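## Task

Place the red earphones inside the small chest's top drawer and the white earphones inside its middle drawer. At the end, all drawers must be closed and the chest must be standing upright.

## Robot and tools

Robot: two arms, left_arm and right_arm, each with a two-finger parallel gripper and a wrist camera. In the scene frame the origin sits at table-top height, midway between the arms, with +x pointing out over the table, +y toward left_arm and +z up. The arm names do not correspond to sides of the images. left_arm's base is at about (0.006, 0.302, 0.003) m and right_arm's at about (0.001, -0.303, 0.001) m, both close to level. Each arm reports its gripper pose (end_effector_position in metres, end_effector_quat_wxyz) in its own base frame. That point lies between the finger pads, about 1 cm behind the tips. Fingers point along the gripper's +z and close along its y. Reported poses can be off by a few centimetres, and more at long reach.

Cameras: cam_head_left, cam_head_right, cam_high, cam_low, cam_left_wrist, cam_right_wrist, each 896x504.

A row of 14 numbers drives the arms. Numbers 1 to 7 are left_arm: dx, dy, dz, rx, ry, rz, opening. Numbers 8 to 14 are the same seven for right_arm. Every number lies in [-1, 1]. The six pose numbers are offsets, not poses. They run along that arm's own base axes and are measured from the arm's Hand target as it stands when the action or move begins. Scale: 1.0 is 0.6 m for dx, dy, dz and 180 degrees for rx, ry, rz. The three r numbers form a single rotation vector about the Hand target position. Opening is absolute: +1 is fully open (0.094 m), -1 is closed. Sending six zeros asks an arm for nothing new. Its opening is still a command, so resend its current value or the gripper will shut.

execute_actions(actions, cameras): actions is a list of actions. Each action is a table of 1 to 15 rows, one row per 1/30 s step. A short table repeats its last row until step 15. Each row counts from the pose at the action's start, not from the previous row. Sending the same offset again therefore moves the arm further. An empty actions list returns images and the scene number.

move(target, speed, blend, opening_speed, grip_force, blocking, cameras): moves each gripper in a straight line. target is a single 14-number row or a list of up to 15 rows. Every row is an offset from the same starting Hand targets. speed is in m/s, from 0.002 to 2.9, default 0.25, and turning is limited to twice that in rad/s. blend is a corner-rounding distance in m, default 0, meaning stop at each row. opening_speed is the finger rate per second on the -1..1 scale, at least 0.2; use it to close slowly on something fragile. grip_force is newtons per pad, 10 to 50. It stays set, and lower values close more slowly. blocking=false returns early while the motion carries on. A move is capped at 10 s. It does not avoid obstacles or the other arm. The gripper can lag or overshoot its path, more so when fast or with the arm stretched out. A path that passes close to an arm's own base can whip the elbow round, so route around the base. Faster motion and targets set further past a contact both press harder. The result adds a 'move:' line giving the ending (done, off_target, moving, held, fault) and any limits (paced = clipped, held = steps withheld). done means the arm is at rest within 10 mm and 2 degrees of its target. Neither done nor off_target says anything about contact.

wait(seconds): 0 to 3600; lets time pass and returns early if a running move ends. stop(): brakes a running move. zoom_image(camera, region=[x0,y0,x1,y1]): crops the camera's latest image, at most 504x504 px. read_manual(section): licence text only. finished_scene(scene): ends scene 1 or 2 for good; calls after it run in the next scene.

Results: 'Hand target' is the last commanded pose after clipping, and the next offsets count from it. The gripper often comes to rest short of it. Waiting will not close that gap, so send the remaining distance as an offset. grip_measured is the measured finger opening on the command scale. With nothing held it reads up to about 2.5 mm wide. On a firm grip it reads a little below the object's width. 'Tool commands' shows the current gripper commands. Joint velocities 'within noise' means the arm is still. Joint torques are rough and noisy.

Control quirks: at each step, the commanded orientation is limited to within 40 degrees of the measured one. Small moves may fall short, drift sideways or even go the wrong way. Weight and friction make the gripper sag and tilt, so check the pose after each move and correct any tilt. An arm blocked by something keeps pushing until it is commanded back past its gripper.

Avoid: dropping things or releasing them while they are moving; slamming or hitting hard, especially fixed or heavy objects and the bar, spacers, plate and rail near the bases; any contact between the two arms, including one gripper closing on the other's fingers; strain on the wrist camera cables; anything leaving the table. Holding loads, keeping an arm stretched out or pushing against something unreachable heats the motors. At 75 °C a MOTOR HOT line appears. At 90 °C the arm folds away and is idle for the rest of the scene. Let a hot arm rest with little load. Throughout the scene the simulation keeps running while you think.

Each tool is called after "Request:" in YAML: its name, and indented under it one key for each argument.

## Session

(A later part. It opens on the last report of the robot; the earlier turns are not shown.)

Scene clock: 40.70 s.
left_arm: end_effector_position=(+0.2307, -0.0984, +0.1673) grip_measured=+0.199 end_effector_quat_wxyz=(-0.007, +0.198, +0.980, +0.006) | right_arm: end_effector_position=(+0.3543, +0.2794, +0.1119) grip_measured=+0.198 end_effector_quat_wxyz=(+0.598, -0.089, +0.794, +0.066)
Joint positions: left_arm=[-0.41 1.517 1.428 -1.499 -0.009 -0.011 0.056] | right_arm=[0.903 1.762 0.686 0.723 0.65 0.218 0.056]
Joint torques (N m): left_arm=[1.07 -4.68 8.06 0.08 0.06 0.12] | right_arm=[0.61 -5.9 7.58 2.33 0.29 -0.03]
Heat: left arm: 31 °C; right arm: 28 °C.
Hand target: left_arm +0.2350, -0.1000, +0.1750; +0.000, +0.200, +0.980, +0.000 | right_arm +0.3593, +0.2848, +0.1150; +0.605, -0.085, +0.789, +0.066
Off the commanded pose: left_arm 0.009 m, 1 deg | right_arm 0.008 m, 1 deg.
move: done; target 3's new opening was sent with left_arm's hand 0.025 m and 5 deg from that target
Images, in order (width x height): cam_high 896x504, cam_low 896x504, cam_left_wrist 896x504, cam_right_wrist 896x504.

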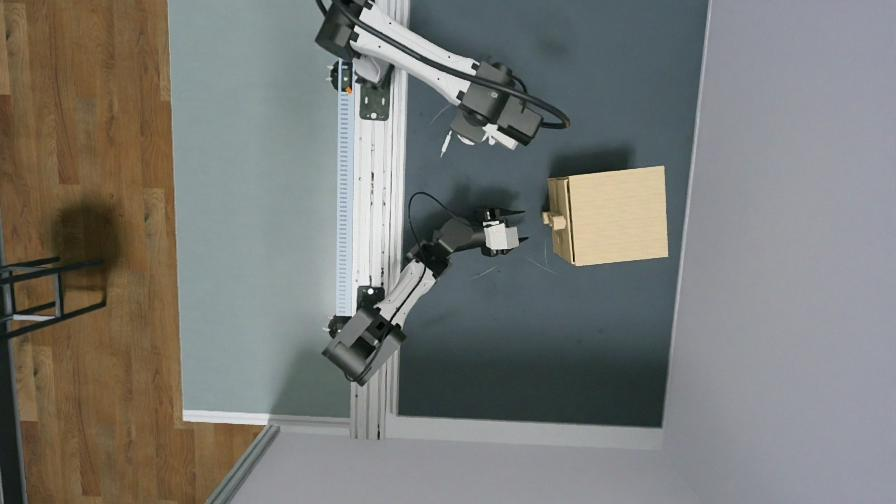

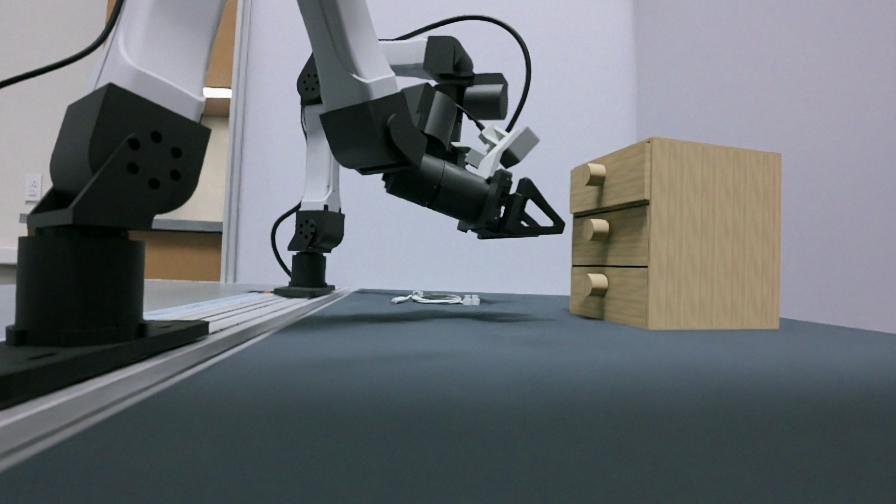

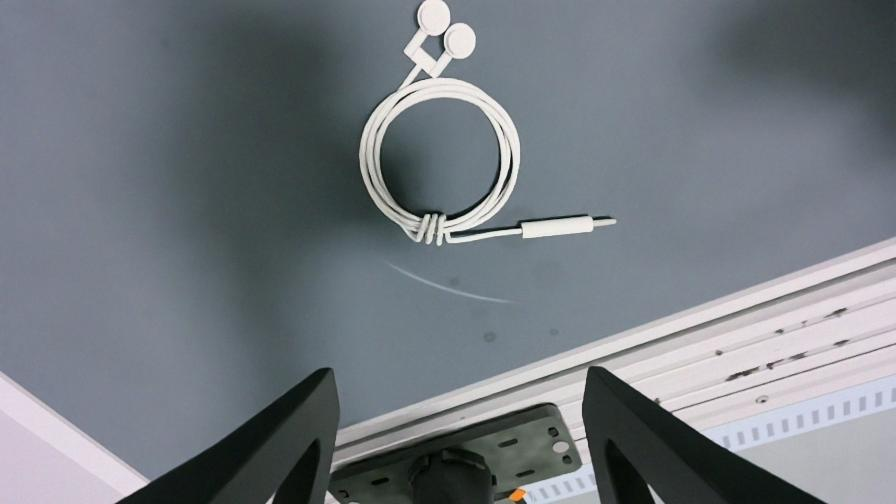

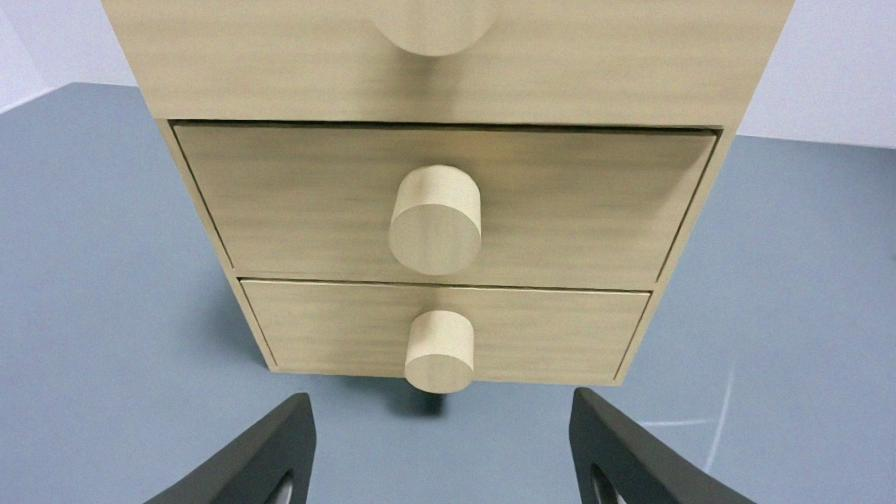

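Request:
move:
  target:
    - [0.0468,0.054,-0.1917,0,0,0,0.1,0,0,0.1217,0,0,0,0.2]
    - [0.0468,0.054,-0.2767,0,0,0,-0.95,0.155,0.0365,0.1217,0,0,0,0.2]
    - [0.0468,0.054,0.0417,0,0,0,-0.95,0,0,0.1217,0,0,0,0.2]
    - [0.0468,0.054,0.0417,0,0,0,-0.95,0,0,-0.0017,0,0,0,0.2]
    - [0.0468,0.054,0.0417,0,0,0,-0.95,0.1285,0.0347,-0.0017,0,0,0,-0.4]
    - [0.0468,0.054,0.0417,0,0,0,-0.95,-0.0913,-0.0167,-0.0017,0,0,0,-0.4]
  speed: [0.35,0.1,0.3,0.25,0.15,0.2]
  blend: [0.005,0,0.01,0.005,0,0]
  cameras: ["cam_right_wrist","cam_left_wrist","cam_high","cam_low"]

Scene clock: 51.20 s.
left_arm: end_effector_position=(+0.2593, -0.0672, +0.1916) grip_measured=-0.934 end_effector_quat_wxyz=(+0.015, +0.198, +0.980, +0.003) | right_arm: end_effector_position=(+0.3091, +0.2773, +0.1114) grip_measured=-0.396 end_effector_quat_wxyz=(+0.607, -0.087, +0.788, +0.063)
Joint positions: left_arm=[-0.259 1.557 1.565 -1.551 -0.008 0.14 0.003] | right_arm=[1.032 1.686 0.574 0.743 0.784 0.261 0.028]
Joint torques (N m): left_arm=[1.07 -5.15 7.94 0.18 0.06 0.13] | right_arm=[1.06 -9.7 3.92 1.87 0.24 0.17]
Heat: left arm: 32 °C; right arm: 29 °C.
Hand target: left_arm +0.2630, -0.0676, +0.2000; +0.000, +0.200, +0.980, +0.000 | right_arm +0.3046, +0.2747, +0.1140; +0.605, -0.085, +0.789, +0.066
Off the commanded pose: left_arm 0.009 m, 2 deg | right_arm 0.006 m, 0 deg.
joint sent to its limit (left arm) — joint 4 (wrist pitch), lower limit. The joint targets are off in orientation, not in position.
move: done
Images, in order (width x height): cam_high 896x504, cam_low 896x504, cam_left_wrist 896x504, cam_right_wrist 896x504.

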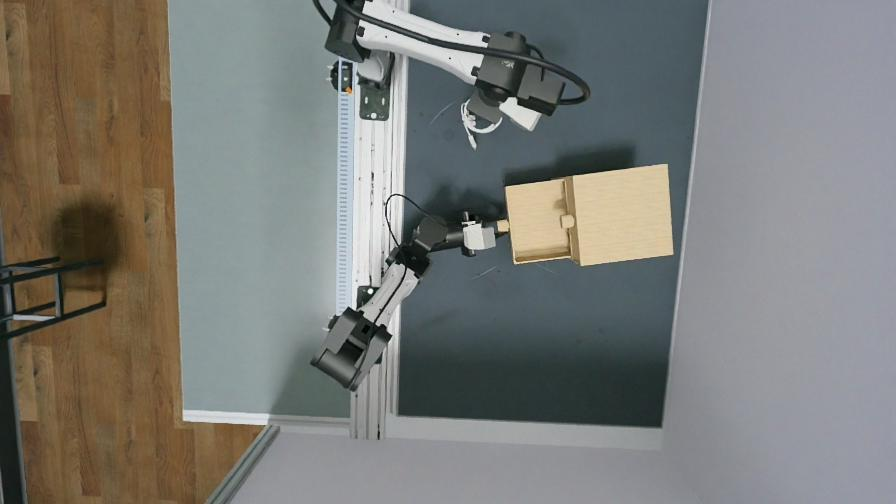

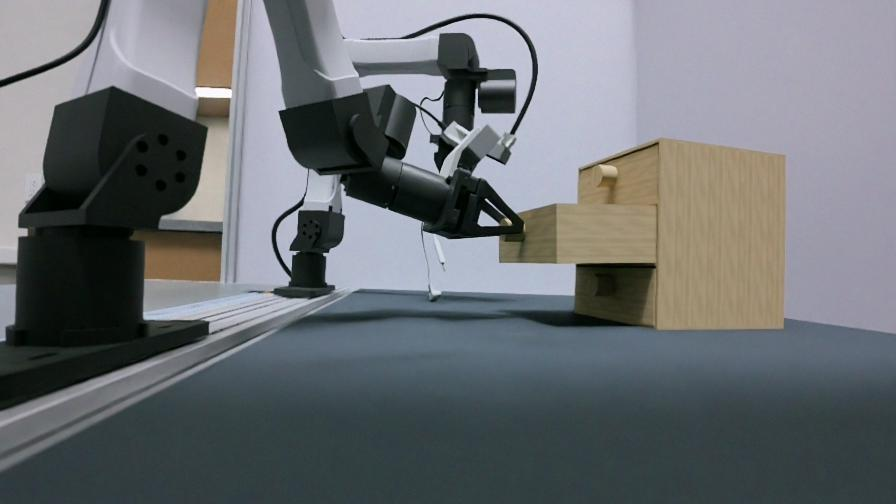

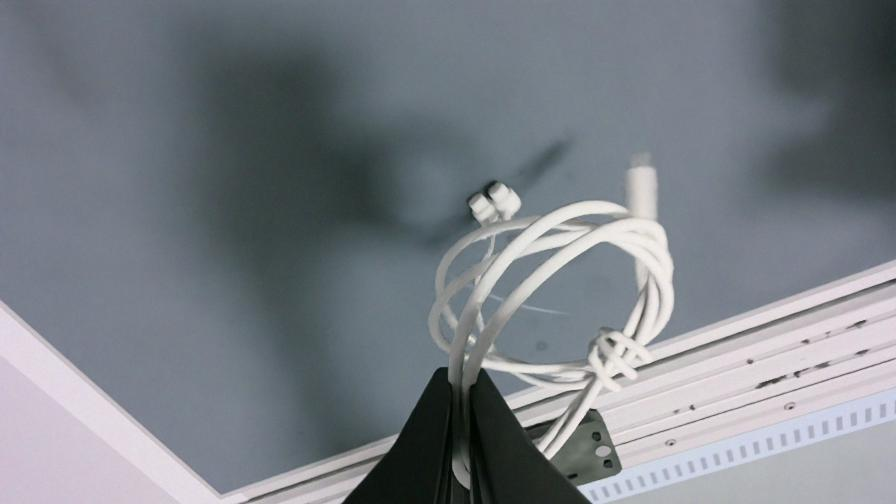

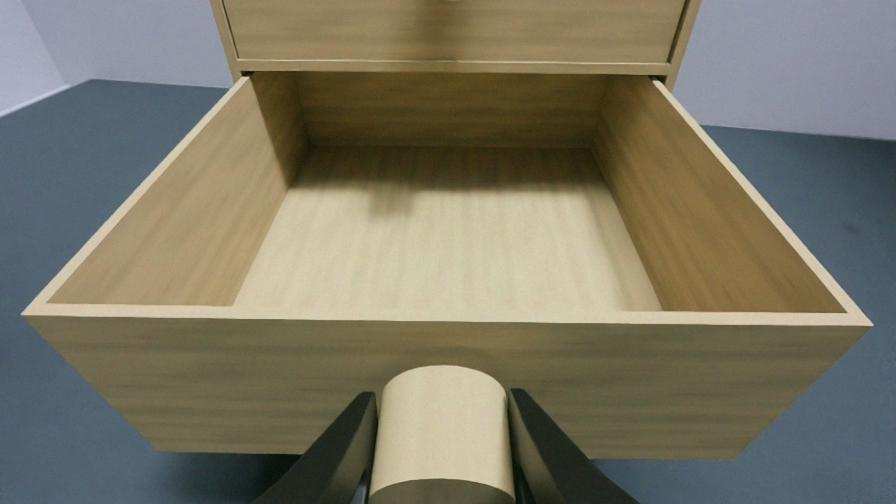

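Request:
move:
  target:
    - [0.045,-0.104,0.2333,-0.043,-0.076,-0.024,-0.95,0,0,0,0,0,0,-0.4]
    - [0.2433,-0.3807,0.25,-0.1235,-0.218,-0.0681,-0.95,0,0,0,0,0,0,-0.4]
  speed: [0.3,0.3]
  blend: [0.04,0]
  cameras: ["cam_left_wrist","cam_high","cam_low","cam_right_wrist"]

Scene clock: 56.30 s.
left_arm: end_effector_position=(+0.4089, -0.2941, +0.3423) grip_measured=-0.934 end_effector_quat_wxyz=(+0.354, +0.289, +0.882, -0.118) | right_arm: end_effector_position=(+0.3091, +0.2773, +0.1113) grip_measured=-0.396 end_effector_quat_wxyz=(+0.607, -0.087, +0.788, +0.063)
Joint positions: left_arm=[-0.619 2.124 2.697 -1.379 0.013 0.008 0.003] | right_arm=[1.032 1.686 0.574 0.742 0.784 0.261 0.028]
Joint torques (N m): left_arm=[-0.17 -9.06 7.47 1.69 -0.17 -0.08] | right_arm=[1.06 -9.73 3.92 1.86 0.24 0.17]
Heat: left arm: 32 °C; right arm: 29 °C.
Hand target: left_arm +0.4091, -0.2959, +0.3501; +0.364, +0.285, +0.879, -0.118 | right_arm +0.3046, +0.2747, +0.1139; +0.605, -0.085, +0.789, +0.066
Off the commanded pose: left_arm 0.008 m, 1 deg | right_arm 0.006 m, 0 deg.
move: done
Images, in order (width x height): cam_high 896x504, cam_low 896x504, cam_left_wrist 896x504, cam_right_wrist 896x504.

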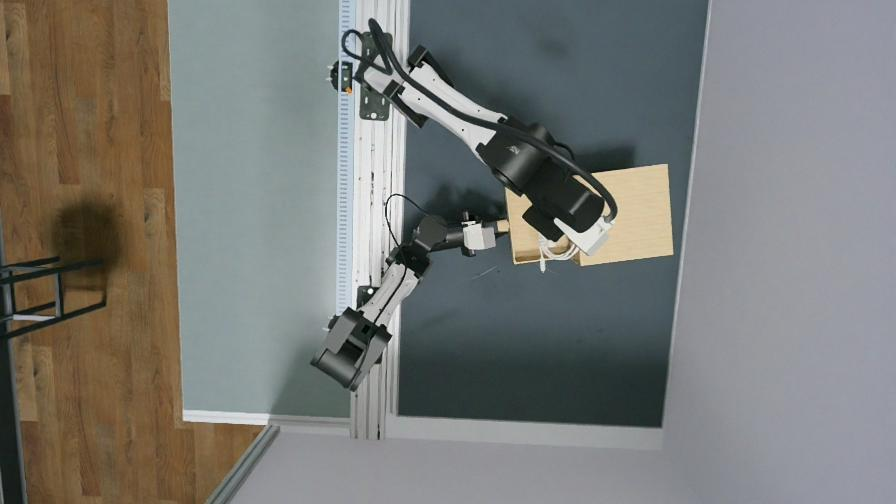

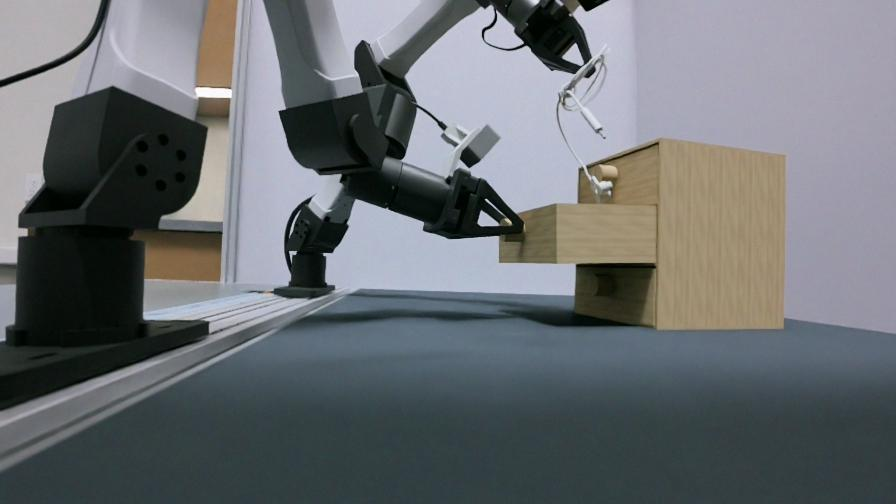

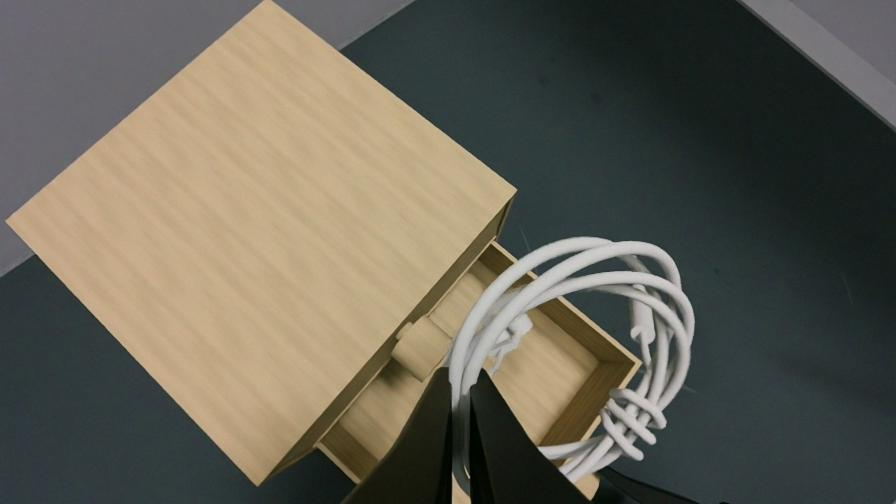

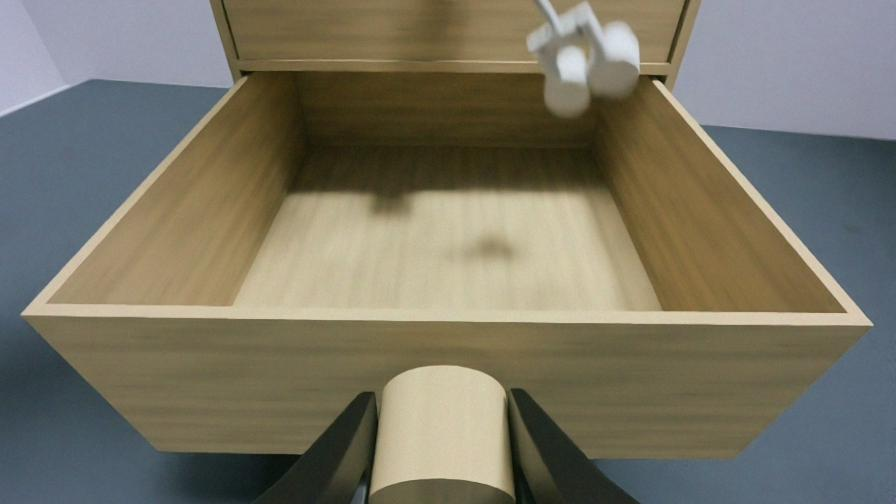

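Request:
move:
  target:
    - [-0.0105,0.0232,-0.15,0,0,0,-0.95,0,0,0,0,0,0,-0.4]
    - [-0.0105,0.0232,-0.3335,0,0,0,-0.95,0,0,0,0,0,0,-0.4]
    - [-0.0105,0.0232,-0.3335,0,0,0,-0.45,0,0,0,0,0,0,-0.4]
    - [-0.0105,0.0232,-0.1,0,0,0,-0.45,0,0,0,0,0,0,-0.4]
  speed: [0.25,0.2,0.1,0.25]
  blend: [0.01,0,0,0]
  cameras: ["cam_left_wrist","cam_high","cam_low","cam_right_wrist"]

Scene clock: 62.83 s.
left_arm: end_effector_position=(+0.3971, -0.2824, +0.2764) grip_measured=-0.452 end_effector_quat_wxyz=(+0.348, +0.287, +0.885, -0.116) | right_arm: end_effector_position=(+0.3089, +0.2770, +0.1113) grip_measured=-0.396 end_effector_quat_wxyz=(+0.606, -0.087, +0.788, +0.062)
Joint positions: left_arm=[-0.613 1.805 1.918 -0.932 0.015 0.008 0.026] | right_arm=[1.032 1.684 0.574 0.738 0.784 0.262 0.028]
Joint torques (N m): left_arm=[1.06 -8.1 9.05 1.72 -0.03 0.08] | right_arm=[1.06 -9.55 3.95 1.9 0.24 0.16]
Heat: left arm: 32 °C; right arm: 29 °C.
Hand target: left_arm +0.4027, -0.2820, +0.2901; +0.364, +0.285, +0.879, -0.119 | right_arm +0.3046, +0.2747, +0.1140; +0.605, -0.085, +0.789, +0.066
Off the commanded pose: left_arm 0.015 m, 2 deg | right_arm 0.006 m, 0 deg.
move: off_target (left_arm); target 3's new opening was sent with left_arm's hand 0.016 m and 3 deg from that target
Images, in order (width x height): cam_high 896x504, cam_low 896x504, cam_left_wrist 896x504, cam_right_wrist 896x504.

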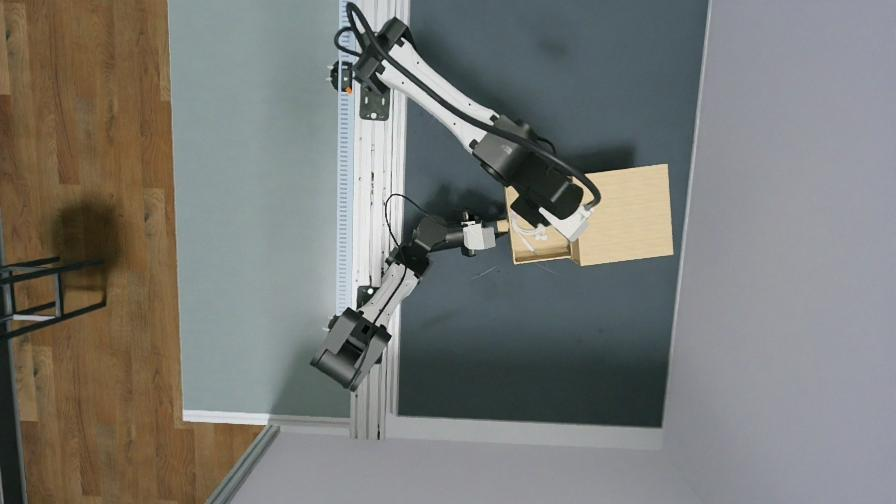

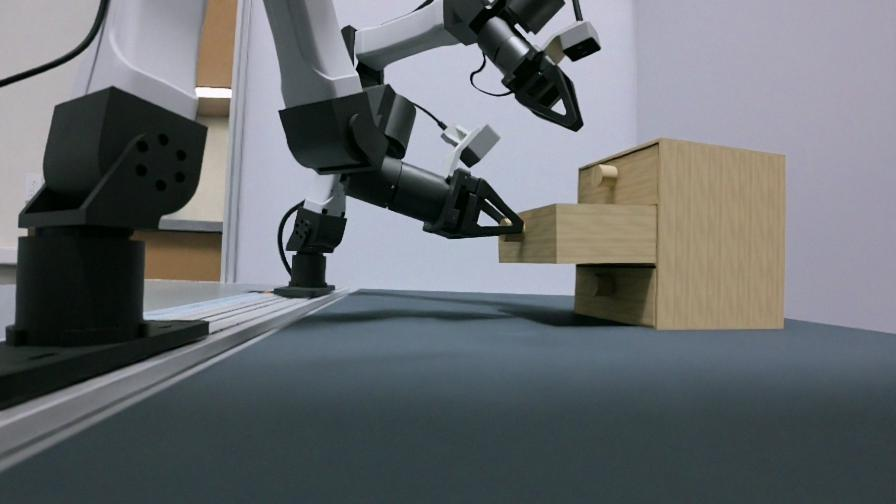

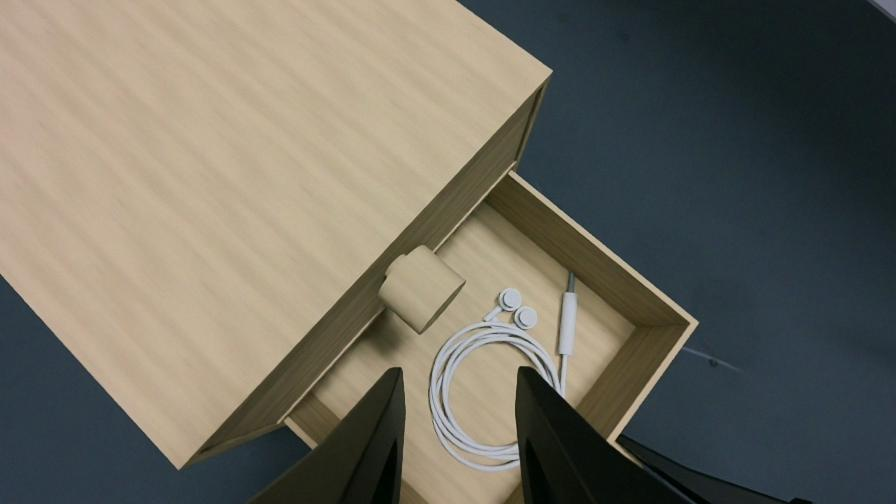

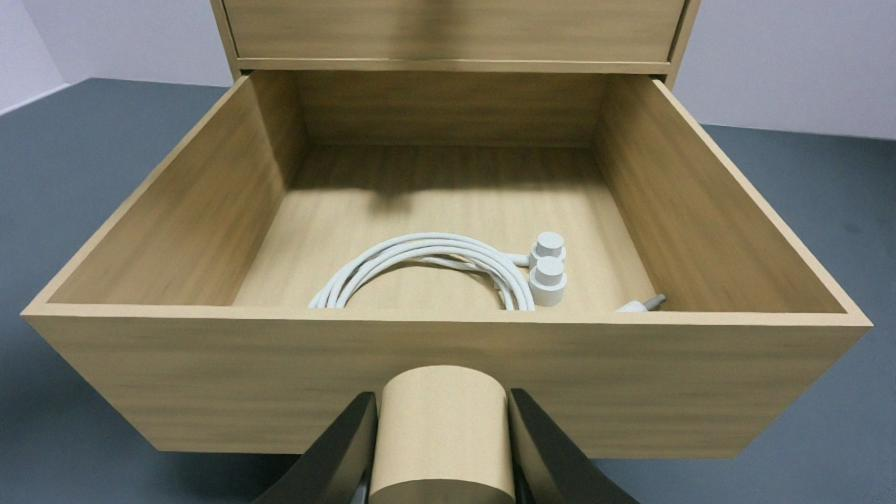

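Request:
move:
  target:
    - [-0.1712,0.2367,0.0167,0,0,0,-0.45,0,0,0,0,0,0,-0.4]
    - [-0.2712,0.37,-0.067,0,0,0,-0.45,0.2007,0.0455,0,0,0,0,-0.4]
    - [-0.2712,0.37,-0.067,0,0,0,-0.45,0.2473,0.064,0,0,0,0,-0.4]
    - [-0.2712,0.37,-0.067,0,0,0,-0.45,0.2473,0.064,0,0,0,0,0.2]
    - [-0.2712,0.37,-0.067,0,0,0,-0.45,0.0923,0.0205,0,0,0,0,0.2]
  speed: [0.4,0.25,0.1,0.1,0.25]
  blend: [0.02,0.01,0,0,0]
  cameras: ["cam_right_wrist","cam_high","cam_low","cam_head_left"]

Scene clock: 67.60 s.
left_arm: end_effector_position=(+0.2411, -0.0597, +0.2532) grip_measured=-0.452 end_effector_quat_wxyz=(+0.366, +0.282, +0.880, -0.114) | right_arm: end_effector_position=(+0.3620, +0.2896, +0.1015) grip_measured=+0.198 end_effector_quat_wxyz=(+0.594, -0.099, +0.796, +0.057)
Joint positions: left_arm=[0.078 0.95 1.145 -1.107 0.467 0.536 0.026] | right_arm=[0.904 1.831 0.735 0.727 0.652 0.203 0.056]
Joint torques (N m): left_arm=[1.18 -0.92 4.75 1.48 0.43 0.17] | right_arm=[0.72 -11.56 4.04 2.32 0.33 0.16]
Heat: left arm: 32 °C; right arm: 29 °C.
Hand target: left_arm +0.2400, -0.0600, +0.2499; +0.364, +0.285, +0.879, -0.118 | right_arm +0.3600, +0.2871, +0.1139; +0.605, -0.085, +0.789, +0.066
Off the commanded pose: left_arm 0.004 m, 1 deg | right_arm 0.013 m, 2 deg.
move: off_target (right_arm); target 4's new opening was sent with right_arm's hand 0.014 m and 2 deg from that target
Images, in order (width x height): cam_head_left 896x504, cam_high 896x504, cam_low 896x504, cam_right_wrist 896x504.

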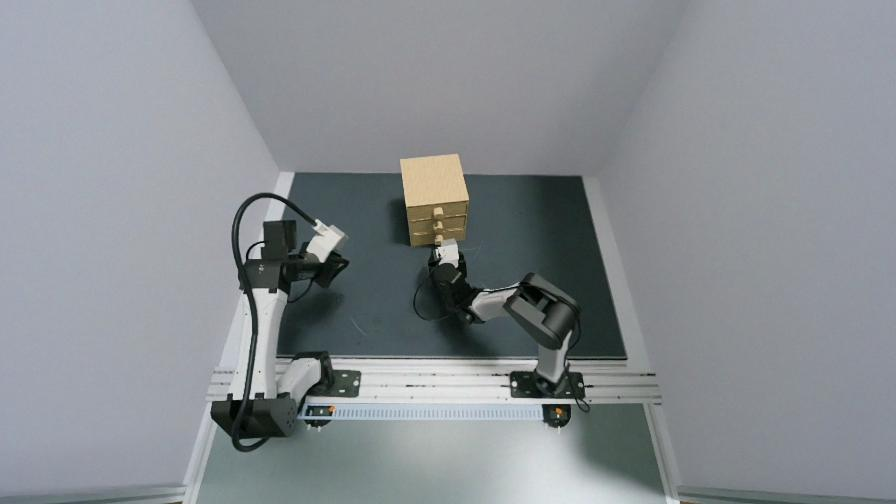

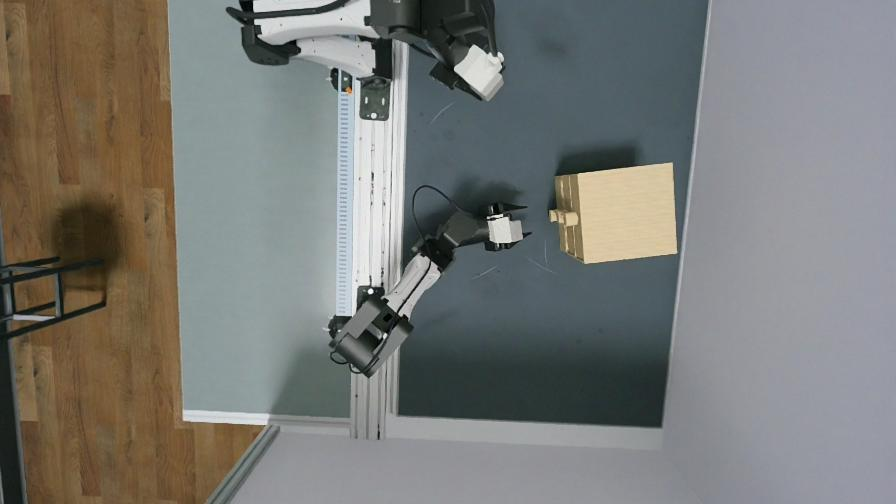

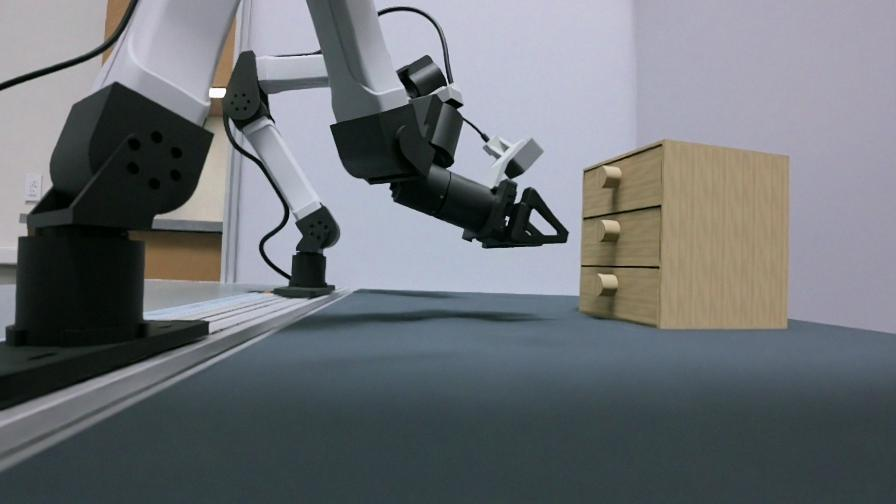

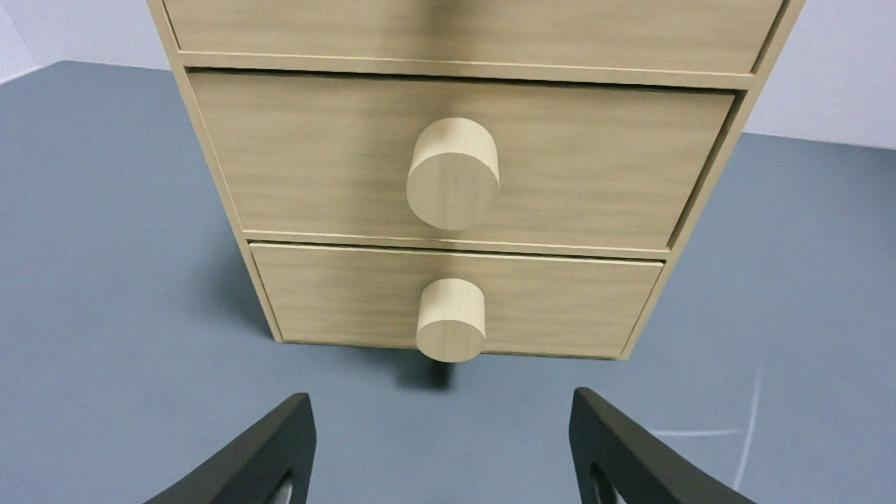

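Request:
finished_scene:
  scene: 2

The scene is finished: the task was done.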